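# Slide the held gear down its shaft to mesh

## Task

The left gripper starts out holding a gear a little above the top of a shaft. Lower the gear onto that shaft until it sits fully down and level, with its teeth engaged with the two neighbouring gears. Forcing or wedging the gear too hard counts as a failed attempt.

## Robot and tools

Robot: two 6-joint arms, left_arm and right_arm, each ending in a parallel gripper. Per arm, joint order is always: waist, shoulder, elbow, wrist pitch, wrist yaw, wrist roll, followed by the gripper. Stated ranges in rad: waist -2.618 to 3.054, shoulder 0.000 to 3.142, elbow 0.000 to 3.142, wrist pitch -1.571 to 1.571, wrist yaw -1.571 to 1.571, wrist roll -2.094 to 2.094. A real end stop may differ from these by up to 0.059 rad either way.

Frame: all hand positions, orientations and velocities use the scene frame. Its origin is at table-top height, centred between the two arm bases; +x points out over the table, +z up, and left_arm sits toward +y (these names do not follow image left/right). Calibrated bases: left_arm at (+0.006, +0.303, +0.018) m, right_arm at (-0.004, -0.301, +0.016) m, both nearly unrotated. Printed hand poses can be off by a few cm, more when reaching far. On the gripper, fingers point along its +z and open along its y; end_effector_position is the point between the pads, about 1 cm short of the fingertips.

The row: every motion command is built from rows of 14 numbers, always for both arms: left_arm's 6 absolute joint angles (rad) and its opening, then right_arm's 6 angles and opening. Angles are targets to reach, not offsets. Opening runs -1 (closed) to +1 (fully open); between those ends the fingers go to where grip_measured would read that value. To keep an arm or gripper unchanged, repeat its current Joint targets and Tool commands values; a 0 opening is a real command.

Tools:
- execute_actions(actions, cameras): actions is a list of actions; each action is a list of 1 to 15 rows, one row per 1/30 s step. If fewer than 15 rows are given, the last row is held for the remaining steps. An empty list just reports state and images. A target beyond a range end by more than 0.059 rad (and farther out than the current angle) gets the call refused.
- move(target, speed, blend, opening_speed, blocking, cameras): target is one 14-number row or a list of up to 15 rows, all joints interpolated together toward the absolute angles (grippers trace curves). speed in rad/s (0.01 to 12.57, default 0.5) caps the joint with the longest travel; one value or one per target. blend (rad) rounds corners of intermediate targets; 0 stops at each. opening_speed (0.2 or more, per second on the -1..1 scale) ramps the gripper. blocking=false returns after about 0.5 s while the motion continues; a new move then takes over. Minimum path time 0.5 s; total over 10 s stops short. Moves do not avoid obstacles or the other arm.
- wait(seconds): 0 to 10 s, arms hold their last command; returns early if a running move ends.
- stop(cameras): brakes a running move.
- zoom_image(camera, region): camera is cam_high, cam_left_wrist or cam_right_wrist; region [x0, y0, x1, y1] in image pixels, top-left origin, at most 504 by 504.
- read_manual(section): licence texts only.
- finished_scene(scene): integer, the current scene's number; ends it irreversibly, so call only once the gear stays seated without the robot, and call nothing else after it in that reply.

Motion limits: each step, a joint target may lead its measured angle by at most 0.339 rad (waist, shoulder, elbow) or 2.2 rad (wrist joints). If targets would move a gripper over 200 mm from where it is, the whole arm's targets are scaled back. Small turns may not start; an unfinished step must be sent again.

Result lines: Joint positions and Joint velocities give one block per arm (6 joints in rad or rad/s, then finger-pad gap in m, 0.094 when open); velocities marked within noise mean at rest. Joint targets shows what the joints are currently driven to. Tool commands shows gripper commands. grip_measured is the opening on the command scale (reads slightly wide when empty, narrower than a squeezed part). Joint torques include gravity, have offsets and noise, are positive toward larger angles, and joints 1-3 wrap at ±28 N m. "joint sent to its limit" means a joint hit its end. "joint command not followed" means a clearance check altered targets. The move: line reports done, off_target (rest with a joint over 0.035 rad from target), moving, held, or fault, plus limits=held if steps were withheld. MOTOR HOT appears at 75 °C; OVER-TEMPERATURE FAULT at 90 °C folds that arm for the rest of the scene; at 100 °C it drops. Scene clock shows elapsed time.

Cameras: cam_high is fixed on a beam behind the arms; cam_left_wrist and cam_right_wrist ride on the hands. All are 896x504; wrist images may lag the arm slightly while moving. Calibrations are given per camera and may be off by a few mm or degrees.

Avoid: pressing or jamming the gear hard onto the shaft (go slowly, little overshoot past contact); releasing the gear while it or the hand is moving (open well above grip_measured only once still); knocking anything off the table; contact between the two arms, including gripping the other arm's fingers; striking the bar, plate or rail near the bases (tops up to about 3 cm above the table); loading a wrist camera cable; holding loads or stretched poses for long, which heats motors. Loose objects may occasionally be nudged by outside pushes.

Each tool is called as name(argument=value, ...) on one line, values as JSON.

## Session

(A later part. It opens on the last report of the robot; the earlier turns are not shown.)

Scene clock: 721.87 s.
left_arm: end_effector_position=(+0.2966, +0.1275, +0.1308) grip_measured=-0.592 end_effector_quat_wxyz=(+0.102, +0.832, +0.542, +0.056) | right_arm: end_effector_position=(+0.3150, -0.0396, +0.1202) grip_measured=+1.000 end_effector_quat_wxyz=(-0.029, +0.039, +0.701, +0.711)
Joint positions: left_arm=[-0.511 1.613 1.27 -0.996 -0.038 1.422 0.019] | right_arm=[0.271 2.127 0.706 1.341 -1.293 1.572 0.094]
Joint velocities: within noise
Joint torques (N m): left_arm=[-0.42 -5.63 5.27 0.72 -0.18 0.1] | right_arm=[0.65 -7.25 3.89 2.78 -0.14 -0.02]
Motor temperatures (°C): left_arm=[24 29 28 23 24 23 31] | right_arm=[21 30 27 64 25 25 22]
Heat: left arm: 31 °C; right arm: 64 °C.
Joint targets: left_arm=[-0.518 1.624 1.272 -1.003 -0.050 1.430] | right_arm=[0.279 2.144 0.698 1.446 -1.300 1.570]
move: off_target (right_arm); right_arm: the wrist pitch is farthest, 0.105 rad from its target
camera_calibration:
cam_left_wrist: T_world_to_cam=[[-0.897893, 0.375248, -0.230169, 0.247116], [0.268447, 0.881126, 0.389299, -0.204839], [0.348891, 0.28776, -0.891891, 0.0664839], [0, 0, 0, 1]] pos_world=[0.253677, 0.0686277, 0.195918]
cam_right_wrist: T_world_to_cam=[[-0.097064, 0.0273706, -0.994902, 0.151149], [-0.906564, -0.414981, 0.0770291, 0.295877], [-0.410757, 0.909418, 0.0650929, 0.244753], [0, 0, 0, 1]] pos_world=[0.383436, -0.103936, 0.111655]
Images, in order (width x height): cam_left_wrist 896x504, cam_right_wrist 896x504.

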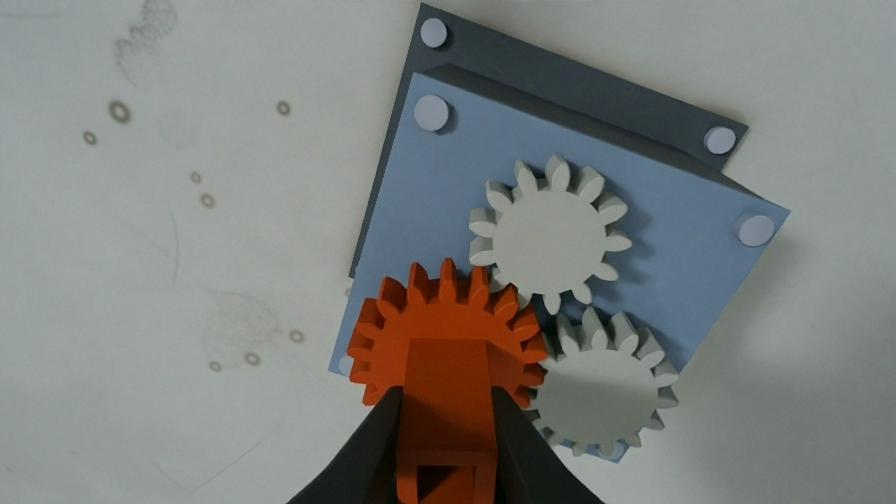

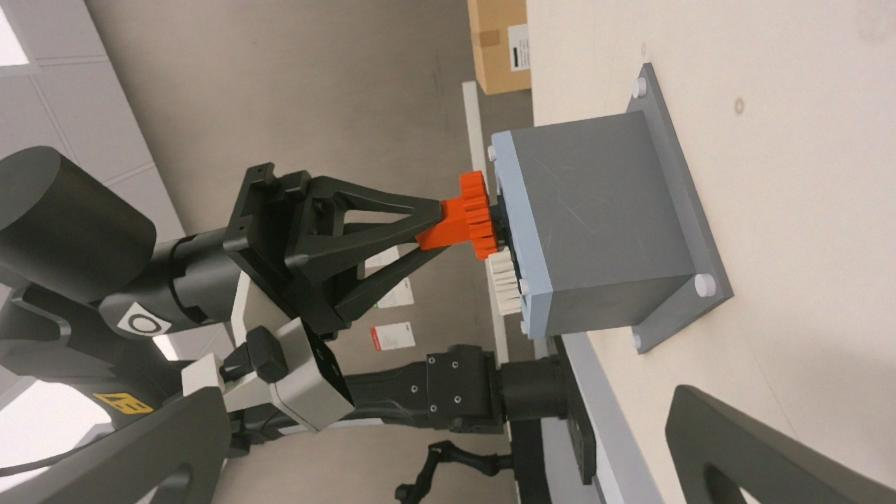

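move(target=[-0.518,1.634,1.245,-0.973,-0.050,1.43,-1,0.279,2.144,0.698,1.446,-1.30,1.57,1], speed=0.04, cameras=["cam_right_wrist","cam_left_wrist"])

zoom_image(camera="cam_right_wrist", region=[440, 160, 560, 280])

Scene clock: 727.30 s.
left_arm: end_effector_position=(+0.2968, +0.1275, +0.1284) grip_measured=-0.592 end_effector_quat_wxyz=(+0.103, +0.832, +0.542, +0.057) | right_arm: end_effector_position=(+0.3150, -0.0396, +0.1202) grip_measured=+1.000 end_effector_quat_wxyz=(-0.029, +0.039, +0.701, +0.711)
Joint positions: left_arm=[-0.511 1.613 1.26 -0.984 -0.038 1.422 0.019] | right_arm=[0.271 2.127 0.706 1.341 -1.293 1.573 0.094]
Joint velocities: within noise
Joint torques (N m): left_arm=[-0.43 -4.77 4.08 0.9 -0.17 0.09] | right_arm=[0.66 -7.25 3.88 2.79 -0.14 -0.02]
Motor temperatures (°C): left_arm=[24 29 28 23 24 23 31] | right_arm=[21 30 27 64 25 25 22]
Heat: left arm: 31 °C; right arm: 64 °C.
Joint targets: left_arm=[-0.518 1.634 1.245 -0.973 -0.050 1.430] | right_arm=[0.279 2.144 0.698 1.446 -1.300 1.570]
move: off_target (right_arm); right_arm: the wrist pitch is farthest, 0.105 rad from its target
camera_calibration:
cam_left_wrist: T_world_to_cam=[[-0.897498, 0.375016, -0.232079, 0.246939], [0.267544, 0.881321, 0.389478, -0.20375], [0.350597, 0.287465, -0.891317, 0.0637838], [0, 0, 0, 1]] pos_world=[0.253777, 0.0686276, 0.193517]
cam_right_wrist: T_world_to_cam=[[-0.0974165, 0.0274261, -0.994866, 0.151177], [-0.906529, -0.415002, 0.077326, 0.295745], [-0.41075, 0.909407, 0.0652905, 0.244692], [0, 0, 0, 1]] pos_world=[0.383336, -0.103936, 0.111556]
Images, in order (width x height): cam_left_wrist 896x504, cam_right_wrist 896x504.

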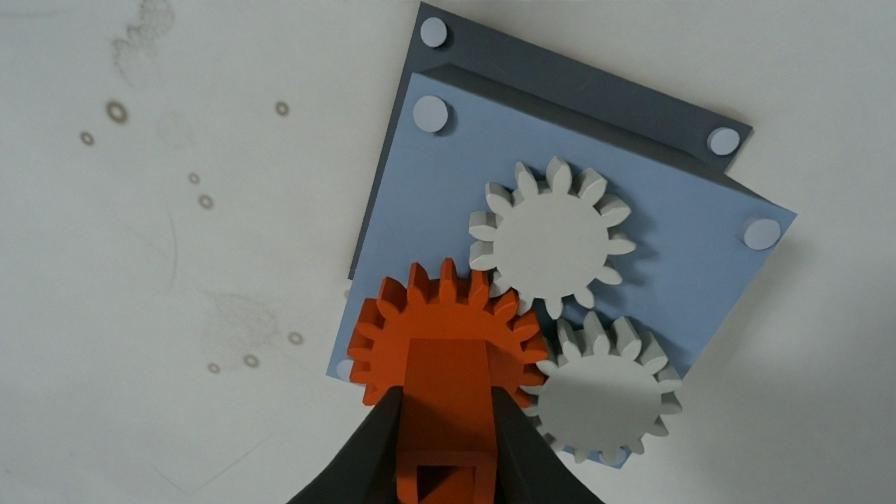

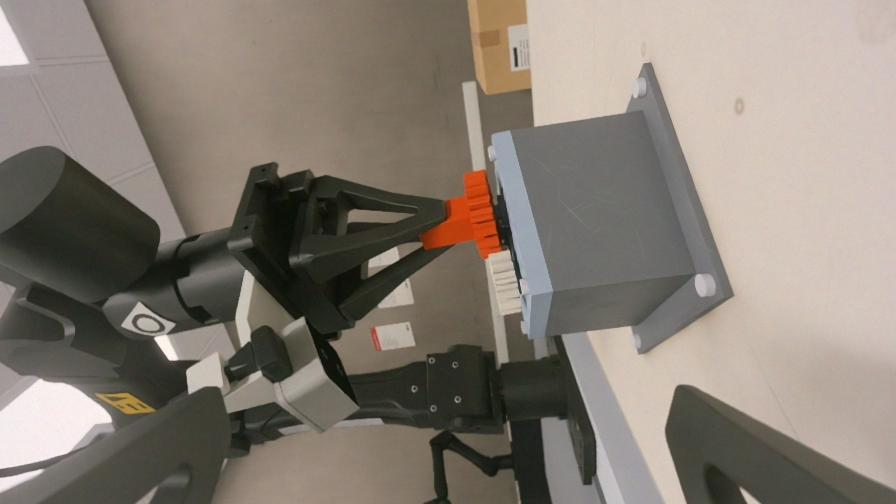

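Scaled by 4.200.

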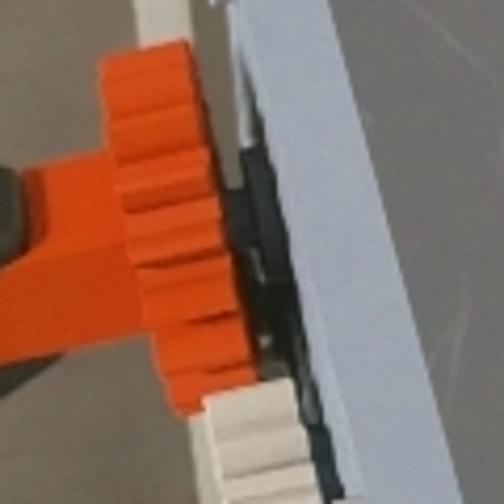

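Descending now. Continue.

move(target=[-0.518,1.637,1.237,-0.962,-0.056,1.43,-1,0.279,2.144,0.698,1.446,-1.30,1.57,1], speed=0.04, cameras=["cam_right_wrist","cam_left_wrist"])

zoom_image(camera="cam_right_wrist", region=[440, 160, 560, 280])

Scene clock: 731.67 s.
left_arm: end_effector_position=(+0.2972, +0.1280, +0.1276) grip_measured=-0.592 end_effector_quat_wxyz=(+0.102, +0.832, +0.542, +0.059) | right_arm: end_effector_position=(+0.3150, -0.0396, +0.1202) grip_measured=+1.000 end_effector_quat_wxyz=(-0.029, +0.039, +0.701, +0.711)
Joint positions: left_arm=[-0.511 1.613 1.257 -0.98 -0.042 1.422 0.019] | right_arm=[0.271 2.127 0.706 1.341 -1.293 1.573 0.094]
Joint velocities: within noise
Joint torques (N m): left_arm=[-0.43 -4.49 3.77 0.97 -0.2 0.09] | right_arm=[0.65 -7.25 3.88 2.78 -0.14 -0.02]
Motor temperatures (°C): left_arm=[24 29 28 23 24 23 31] | right_arm=[21 30 27 64 25 25 22]
Heat: left arm: 31 °C; right arm: 64 °C.
Joint targets: left_arm=[-0.518 1.637 1.237 -0.962 -0.056 1.430] | right_arm=[0.279 2.144 0.698 1.446 -1.300 1.570]
move: off_target (right_arm); right_arm: the wrist pitch is farthest, 0.105 rad from its target
camera_calibration:
cam_left_wrist: T_world_to_cam=[[-0.897293, 0.374889, -0.233075, 0.246861], [0.265843, 0.880421, 0.392667, -0.203845], [0.35241, 0.290375, -0.889657, 0.0616356], [0, 0, 0, 1]] pos_world=[0.253977, 0.0690266, 0.192415]
cam_right_wrist: T_world_to_cam=[[-0.0974165, 0.0274261, -0.994866, 0.151177], [-0.906529, -0.415002, 0.077326, 0.295745], [-0.41075, 0.909407, 0.0652905, 0.244692], [0, 0, 0, 1]] pos_world=[0.383336, -0.103936, 0.111556]
Images, in order (width x height): cam_left_wrist 896x504, cam_right_wrist 896x504.

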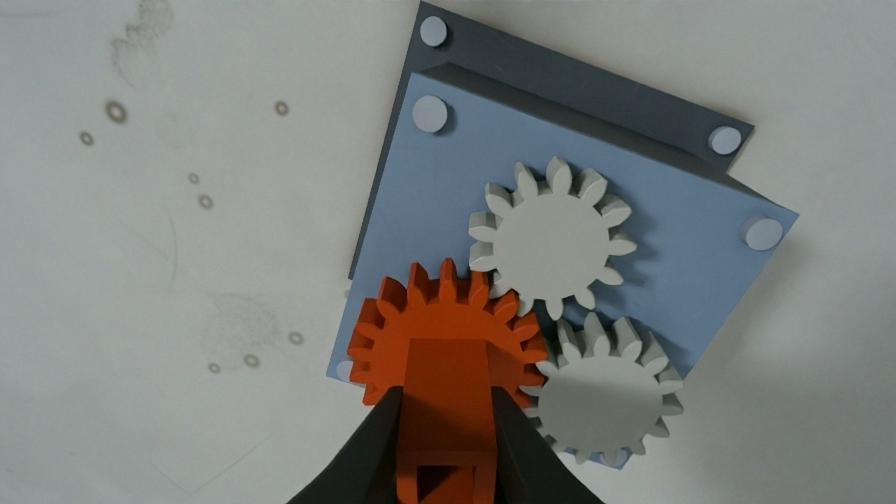

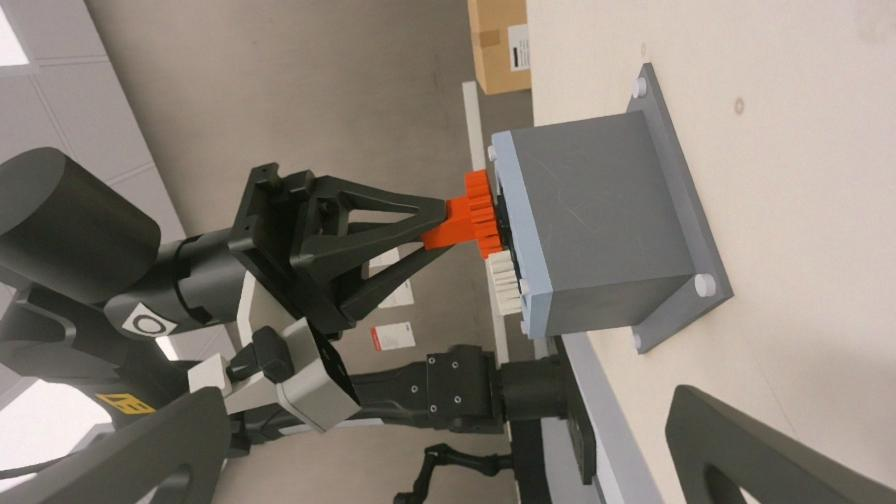

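Scaled by 4.200.

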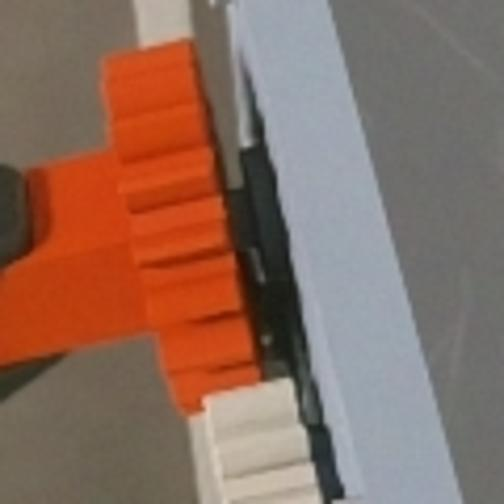

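move(target=[-0.530,1.639,1.237,-0.960,-0.078,1.43,-1,0.279,2.144,0.698,1.446,-1.30,1.57,1], speed=0.04, cameras=[])

move(target=[-0.530,1.639,1.231,-0.953,-0.078,1.43,-1,0.279,2.144,0.698,1.446,-1.30,1.57,1], speed=0.04, cameras=["cam_right_wrist","cam_left_wrist"])

zoom_image(camera="cam_right_wrist", region=[440, 160, 560, 280])

Scene clock: 740.33 s.
left_arm: end_effector_position=(+0.2967, +0.1275, +0.1267) grip_measured=-0.592 end_effector_quat_wxyz=(+0.098, +0.834, +0.538, +0.068) | right_arm: end_effector_position=(+0.3150, -0.0396, +0.1202) grip_measured=+1.000 end_effector_quat_wxyz=(-0.029, +0.039, +0.701, +0.711)
Joint positions: left_arm=[-0.524 1.613 1.253 -0.976 -0.063 1.422 0.019] | right_arm=[0.271 2.127 0.706 1.341 -1.293 1.573 0.094]
Joint velocities: within noise
Joint torques (N m): left_arm=[-0.36 -4.33 4.05 0.95 -0.23 0.09] | right_arm=[0.65 -7.27 3.89 2.78 -0.14 -0.02]
Motor temperatures (°C): left_arm=[24 29 28 24 24 23 31] | right_arm=[21 30 27 64 25 25 22]
Heat: left arm: 31 °C; right arm: 64 °C.
Joint targets: left_arm=[-0.530 1.639 1.237 -0.960 -0.078 1.430] | right_arm=[0.279 2.144 0.698 1.446 -1.300 1.570]
move: off_target (right_arm); right_arm: the wrist pitch is farthest, 0.105 rad from its target
No camera images: "cameras" was empty.

Scene clock: 741.03 s.
left_arm: end_effector_position=(+0.2968, +0.1276, +0.1263) grip_measured=-0.592 end_effector_quat_wxyz=(+0.098, +0.834, +0.538, +0.068) | right_arm: end_effector_position=(+0.3150, -0.0396, +0.1202) grip_measured=+1.000 end_effector_quat_wxyz=(-0.029, +0.039, +0.701, +0.711)
Joint positions: left_arm=[-0.524 1.613 1.251 -0.974 -0.064 1.422 0.019] | right_arm=[0.271 2.127 0.706 1.341 -1.293 1.573 0.094]
Joint velocities: within noise
Joint torques (N m): left_arm=[-0.39 -4.33 3.78 1 -0.22 0.1] | right_arm=[0.65 -7.25 3.88 2.78 -0.14 -0.02]
Motor temperatures (°C): left_arm=[24 29 28 24 24 23 31] | right_arm=[21 30 27 64 25 25 22]
Heat: left arm: 31 °C; right arm: 64 °C.
Joint targets: left_arm=[-0.530 1.639 1.231 -0.953 -0.078 1.430] | right_arm=[0.279 2.144 0.698 1.446 -1.300 1.570]
move: off_target (right_arm); right_arm: the wrist pitch is farthest, 0.105 rad from its target
camera_calibration:
cam_left_wrist: T_world_to_cam=[[-0.891549, 0.386112, -0.236767, 0.243682], [0.268242, 0.871336, 0.410877, -0.204663], [0.364948, 0.302806, -0.88041, 0.0541981], [0, 0, 0, 1]] pos_world=[0.252374, 0.0678305, 0.189504]
cam_right_wrist: T_world_to_cam=[[-0.0974165, 0.0274261, -0.994866, 0.151177], [-0.906529, -0.415002, 0.077326, 0.295745], [-0.41075, 0.909407, 0.0652905, 0.244692], [0, 0, 0, 1]] pos_world=[0.383336, -0.103936, 0.111556]
Images, in order (width x height): cam_left_wrist 896x504, cam_right_wrist 896x504.

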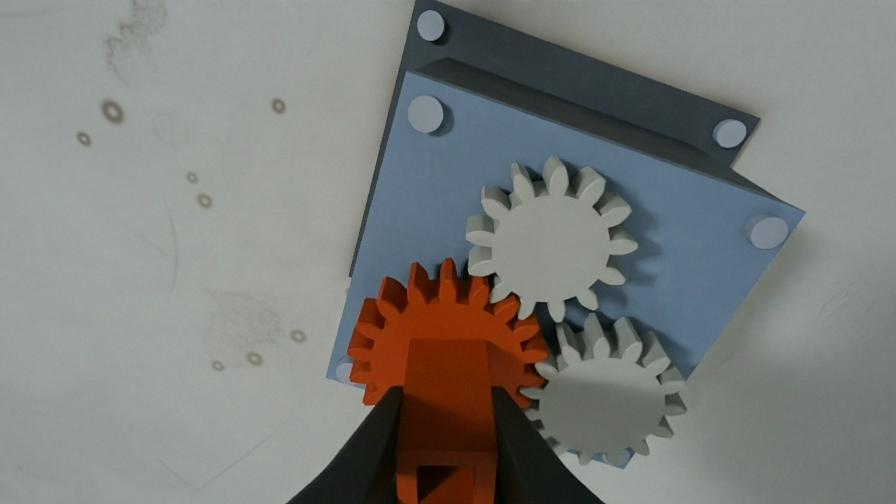

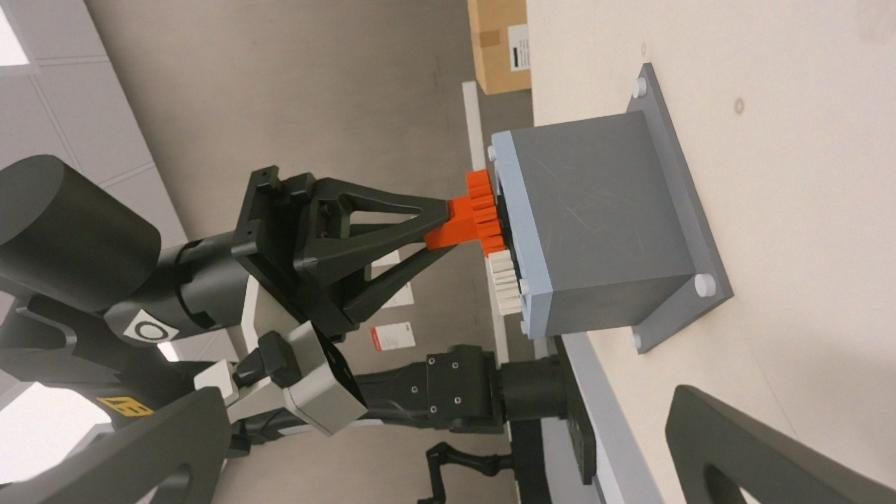

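Scaled by 4.200.

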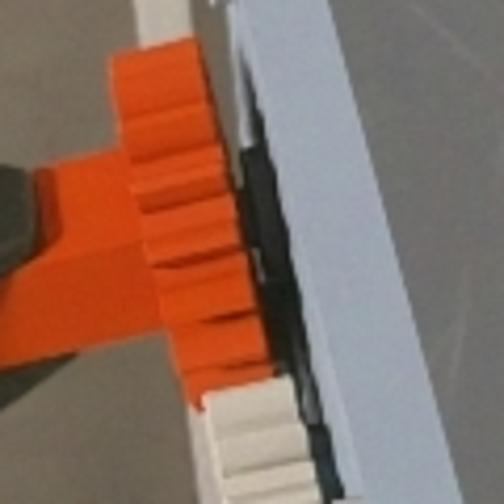

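move(target=[[-0.541,1.639,1.231,-0.951,-0.098,1.43,-1,0.279,2.144,0.698,1.446,-1.30,1.57,1],[-0.541,1.639,1.225,-0.944,-0.098,1.43,-1,0.279,2.144,0.698,1.446,-1.30,1.57,1]], speed=0.04, cameras=["cam_right_wrist","cam_left_wrist"])

zoom_image(camera="cam_right_wrist", region=[440, 160, 560, 280])

zoom_image(camera="cam_left_wrist", region=[430, 230, 630, 430])

Scene clock: 750.50 s.
left_arm: end_effector_position=(+0.2968, +0.1277, +0.1252) grip_measured=-0.592 end_effector_quat_wxyz=(+0.095, +0.836, +0.534, +0.077) | right_arm: end_effector_position=(+0.3150, -0.0396, +0.1202) grip_measured=+1.000 end_effector_quat_wxyz=(-0.029, +0.039, +0.701, +0.711)
Joint positions: left_arm=[-0.535 1.613 1.245 -0.969 -0.084 1.422 0.019] | right_arm=[0.271 2.127 0.706 1.341 -1.293 1.573 0.094]
Joint velocities: within noise
Joint torques (N m): left_arm=[-0.36 -4.31 3.71 1.03 -0.24 0.09] | right_arm=[0.66 -7.25 3.88 2.79 -0.15 -0.02]
Motor temperatures (°C): left_arm=[24 28 28 24 24 23 31] | right_arm=[21 30 27 64 25 25 22]
Heat: left arm: 31 °C; right arm: 64 °C.
Joint targets: left_arm=[-0.541 1.639 1.225 -0.944 -0.098 1.430] | right_arm=[0.279 2.144 0.698 1.446 -1.300 1.570]
move: off_target (right_arm); right_arm: the wrist pitch is farthest, 0.105 rad from its target
camera_calibration:
cam_left_wrist: T_world_to_cam=[[-0.886597, 0.395273, -0.240217, 0.241248], [0.268611, 0.862787, 0.428307, -0.205533], [0.376554, 0.315211, -0.871119, 0.0470768], [0, 0, 0, 1]] pos_world=[0.251372, 0.0671331, 0.186993]
cam_right_wrist: T_world_to_cam=[[-0.0974165, 0.0274261, -0.994866, 0.151177], [-0.906529, -0.415002, 0.077326, 0.295745], [-0.41075, 0.909407, 0.0652905, 0.244692], [0, 0, 0, 1]] pos_world=[0.383336, -0.103936, 0.111556]
Images, in order (width x height): cam_left_wrist 896x504, cam_right_wrist 896x504.

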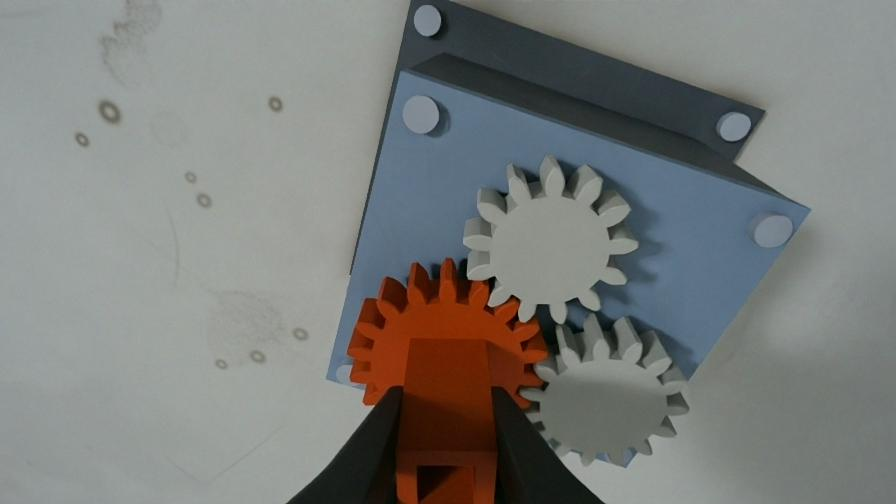

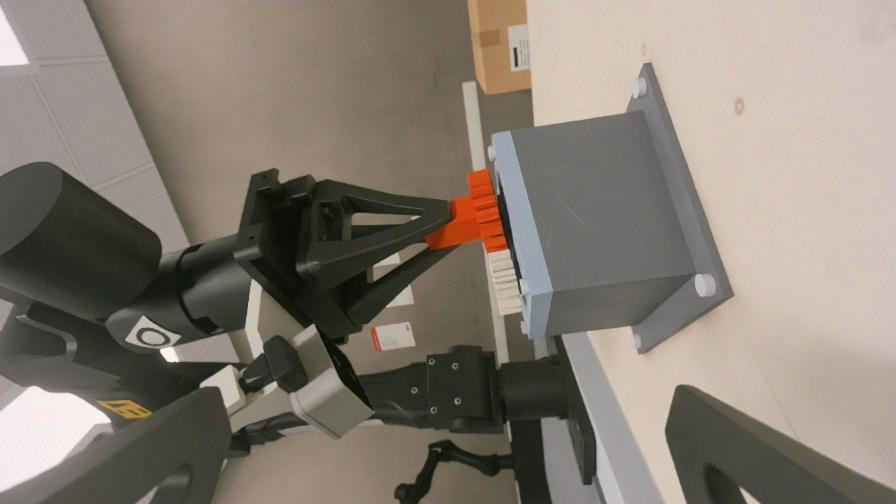

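Scaled by 4.200.

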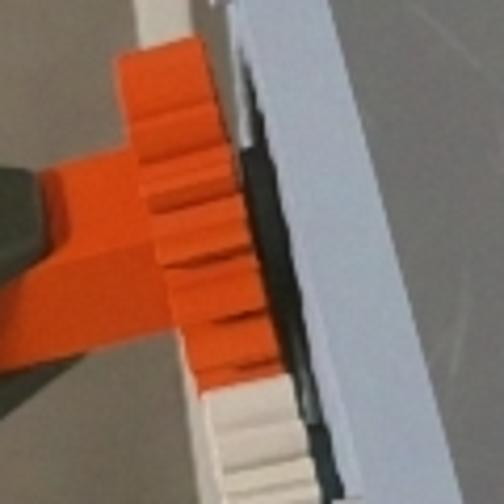

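Scaled by 2.520.

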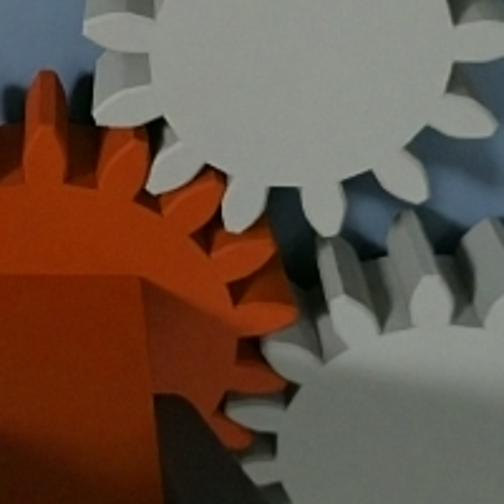

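move(target=[[-0.547,1.638,1.224,-0.942,-0.110,1.43,-1,0.279,2.144,0.698,1.446,-1.30,1.57,1],[-0.547,1.638,1.219,-0.938,-0.110,1.43,-1,0.279,2.144,0.698,1.446,-1.30,1.57,1]], speed=0.04, cameras=["cam_right_wrist"])

zoom_image(camera="cam_right_wrist", region=[450, 165, 530, 265])

Scene clock: 756.77 s.
left_arm: end_effector_position=(+0.2967, +0.1279, +0.1248) grip_measured=-0.592 end_effector_quat_wxyz=(+0.092, +0.837, +0.532, +0.082) | right_arm: end_effector_position=(+0.3150, -0.0396, +0.1202) grip_measured=+1.000 end_effector_quat_wxyz=(-0.029, +0.039, +0.701, +0.711)
Joint positions: left_arm=[-0.541 1.613 1.243 -0.967 -0.096 1.422 0.019] | right_arm=[0.271 2.127 0.706 1.341 -1.293 1.573 0.094]
Joint velocities: within noise
Joint torques (N m): left_arm=[-0.36 -4.41 3.45 1.08 -0.24 0.09] | right_arm=[0.66 -7.25 3.88 2.78 -0.14 -0.02]
Motor temperatures (°C): left_arm=[24 28 28 24 24 23 31] | right_arm=[21 30 27 64 25 25 22]
Heat: left arm: 31 °C; right arm: 64 °C.
Joint targets: left_arm=[-0.547 1.638 1.219 -0.938 -0.110 1.430] | right_arm=[0.279 2.144 0.698 1.446 -1.300 1.570]
move: off_target (right_arm); right_arm: the wrist pitch is farthest, 0.105 rad from its target
camera_calibration:
cam_right_wrist: T_world_to_cam=[[-0.0974165, 0.0274261, -0.994866, 0.151177], [-0.906529, -0.415002, 0.077326, 0.295745], [-0.41075, 0.909407, 0.0652905, 0.244692], [0, 0, 0, 1]] pos_world=[0.383336, -0.103936, 0.111556]
Images, in order (width x height): cam_right_wrist 896x504.

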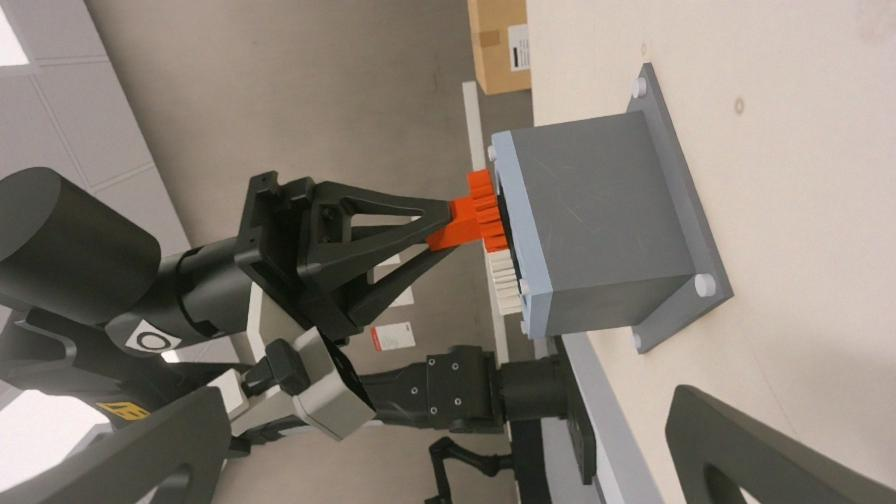

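Scaled by 5.040.

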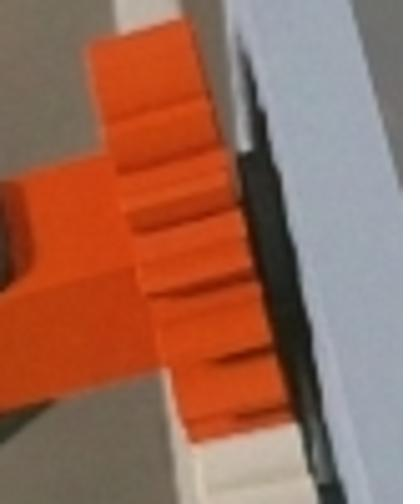

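move(target=[[-0.543,1.622,1.236,-0.955,-0.103,1.425,-1,0.279,2.144,0.698,1.446,-1.30,1.57,1],[-0.543,1.622,1.236,-0.955,-0.103,1.425,-0.1,0.279,2.144,0.698,1.446,-1.30,1.57,1]], speed=0.06, opening_speed=0.5, cameras=["cam_right_wrist","cam_left_wrist"])

zoom_image(camera="cam_right_wrist", region=[430, 165, 530, 265])

Scene clock: 766.00 s.
left_arm: end_effector_position=(+0.3015, +0.1255, +0.1262) grip_measured=-0.102 end_effector_quat_wxyz=(+0.102, +0.836, +0.532, +0.088) | right_arm: end_effector_position=(+0.3150, -0.0396, +0.1202) grip_measured=+1.000 end_effector_quat_wxyz=(-0.029, +0.039, +0.701, +0.711)
Joint positions: left_arm=[-0.541 1.613 1.243 -0.945 -0.1 1.422 0.042] | right_arm=[0.271 2.127 0.706 1.341 -1.293 1.573 0.094]
Joint velocities: within noise
Joint torques (N m): left_arm=[-0.06 -5.82 4.67 0.74 -0.12 0.03] | right_arm=[0.65 -7.25 3.88 2.78 -0.14 -0.02]
Motor temperatures (°C): left_arm=[24 28 28 24 24 23 31] | right_arm=[21 30 27 64 25 25 22]
Heat: left arm: 31 °C; right arm: 64 °C.
Joint targets: left_arm=[-0.543 1.622 1.236 -0.955 -0.103 1.425] | right_arm=[0.279 2.144 0.698 1.446 -1.300 1.570]
move: off_target (right_arm); right_arm: the wrist pitch is farthest, 0.105 rad from its target
camera_calibration:
cam_left_wrist: T_world_to_cam=[[-0.879406, 0.396698, -0.263204, 0.247028], [0.258513, 0.862164, 0.43571, -0.203164], [0.399771, 0.315124, -0.860744, 0.0384948], [0, 0, 0, 1]] pos_world=[0.254369, 0.0650342, 0.186673]
cam_right_wrist: T_world_to_cam=[[-0.0974165, 0.0274261, -0.994866, 0.151177], [-0.906529, -0.415002, 0.077326, 0.295745], [-0.41075, 0.909407, 0.0652905, 0.244692], [0, 0, 0, 1]] pos_world=[0.383336, -0.103936, 0.111556]
Images, in order (width x height): cam_left_wrist 896x504, cam_right_wrist 896x504.

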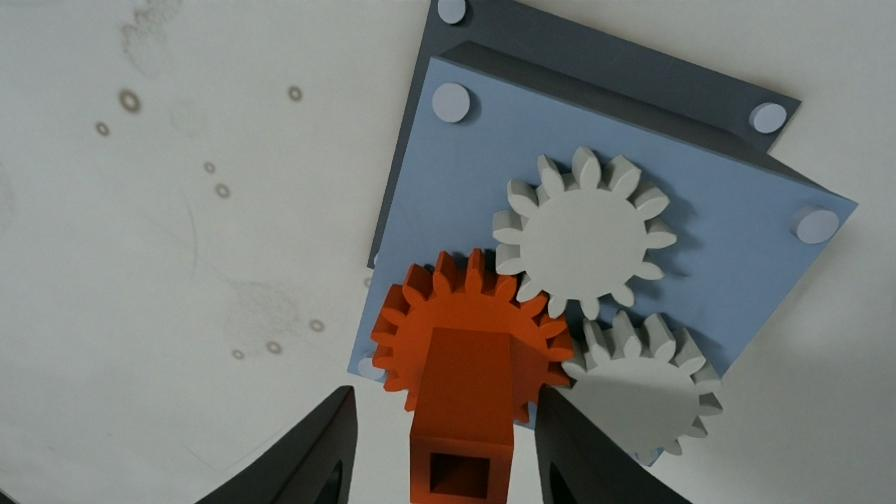

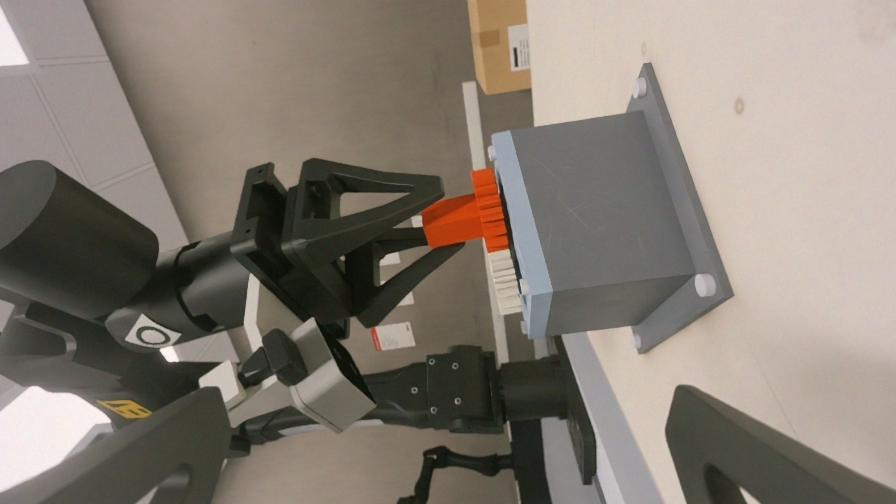

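Scaled by 5.040.

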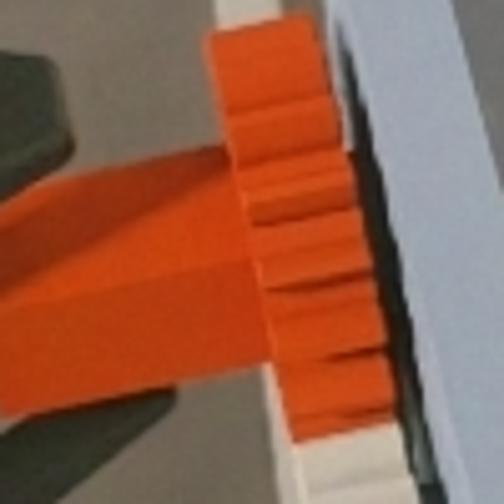

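move(target=[-0.543,1.551,1.367,-1.125,-0.103,1.425,-0.1,0.279,2.144,0.698,1.446,-1.30,1.57,1], speed=0.25, cameras=["cam_right_wrist","cam_left_wrist"])

zoom_image(camera="cam_right_wrist", region=[430, 165, 530, 265])

Scene clock: 773.43 s.
left_arm: end_effector_position=(+0.2947, +0.1311, +0.1644) grip_measured=-0.102 end_effector_quat_wxyz=(+0.103, +0.836, +0.532, +0.088) | right_arm: end_effector_position=(+0.3150, -0.0396, +0.1202) grip_measured=+1.000 end_effector_quat_wxyz=(-0.029, +0.039, +0.701, +0.711)
Joint positions: left_arm=[-0.541 1.569 1.35 -1.093 -0.1 1.422 0.042] | right_arm=[0.271 2.127 0.706 1.341 -1.293 1.573 0.094]
Joint velocities: within noise
Joint torques (N m): left_arm=[-0.06 -7.9 6.45 0.51 -0.11 0.04] | right_arm=[0.66 -7.24 3.86 2.78 -0.14 -0.02]
Motor temperatures (°C): left_arm=[24 29 28 24 24 23 30] | right_arm=[21 30 27 64 25 25 22]
Heat: left arm: 30 °C; right arm: 64 °C.
Joint targets: left_arm=[-0.543 1.551 1.367 -1.125 -0.103 1.425] | right_arm=[0.279 2.144 0.698 1.446 -1.300 1.570]
move: off_target (right_arm); right_arm: the wrist pitch is farthest, 0.105 rad from its target
camera_calibration:
cam_left_wrist: T_world_to_cam=[[-0.878862, 0.396261, -0.265667, 0.249243], [0.257559, 0.862837, 0.434943, -0.22249], [0.401578, 0.31383, -0.860376, 0.0719292], [0, 0, 0, 1]] pos_world=[0.247469, 0.0706342, 0.224872]
cam_right_wrist: T_world_to_cam=[[-0.0974165, 0.0274261, -0.994866, 0.151177], [-0.906529, -0.415002, 0.077326, 0.295745], [-0.41075, 0.909407, 0.0652905, 0.244692], [0, 0, 0, 1]] pos_world=[0.383336, -0.103936, 0.111556]
Images, in order (width x height): cam_left_wrist 896x504, cam_right_wrist 896x504.

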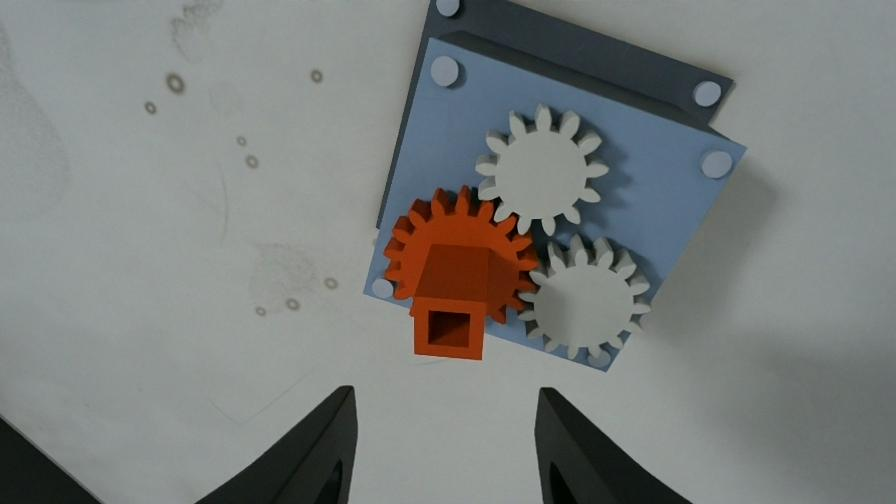

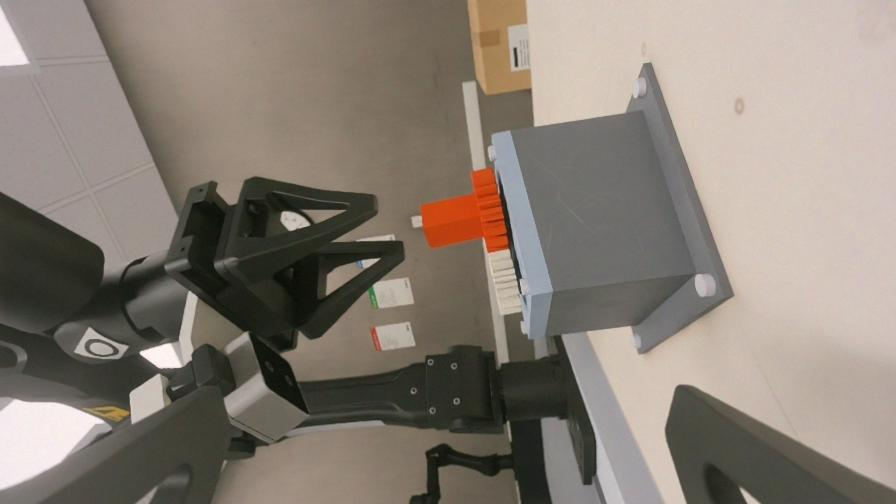

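Scaled by 5.040.

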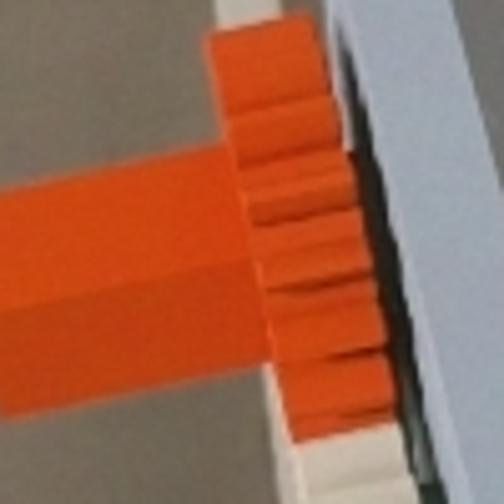

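Seated and meshed with both gears.

finished_scene(scene=3)

The scene is finished: the task was done.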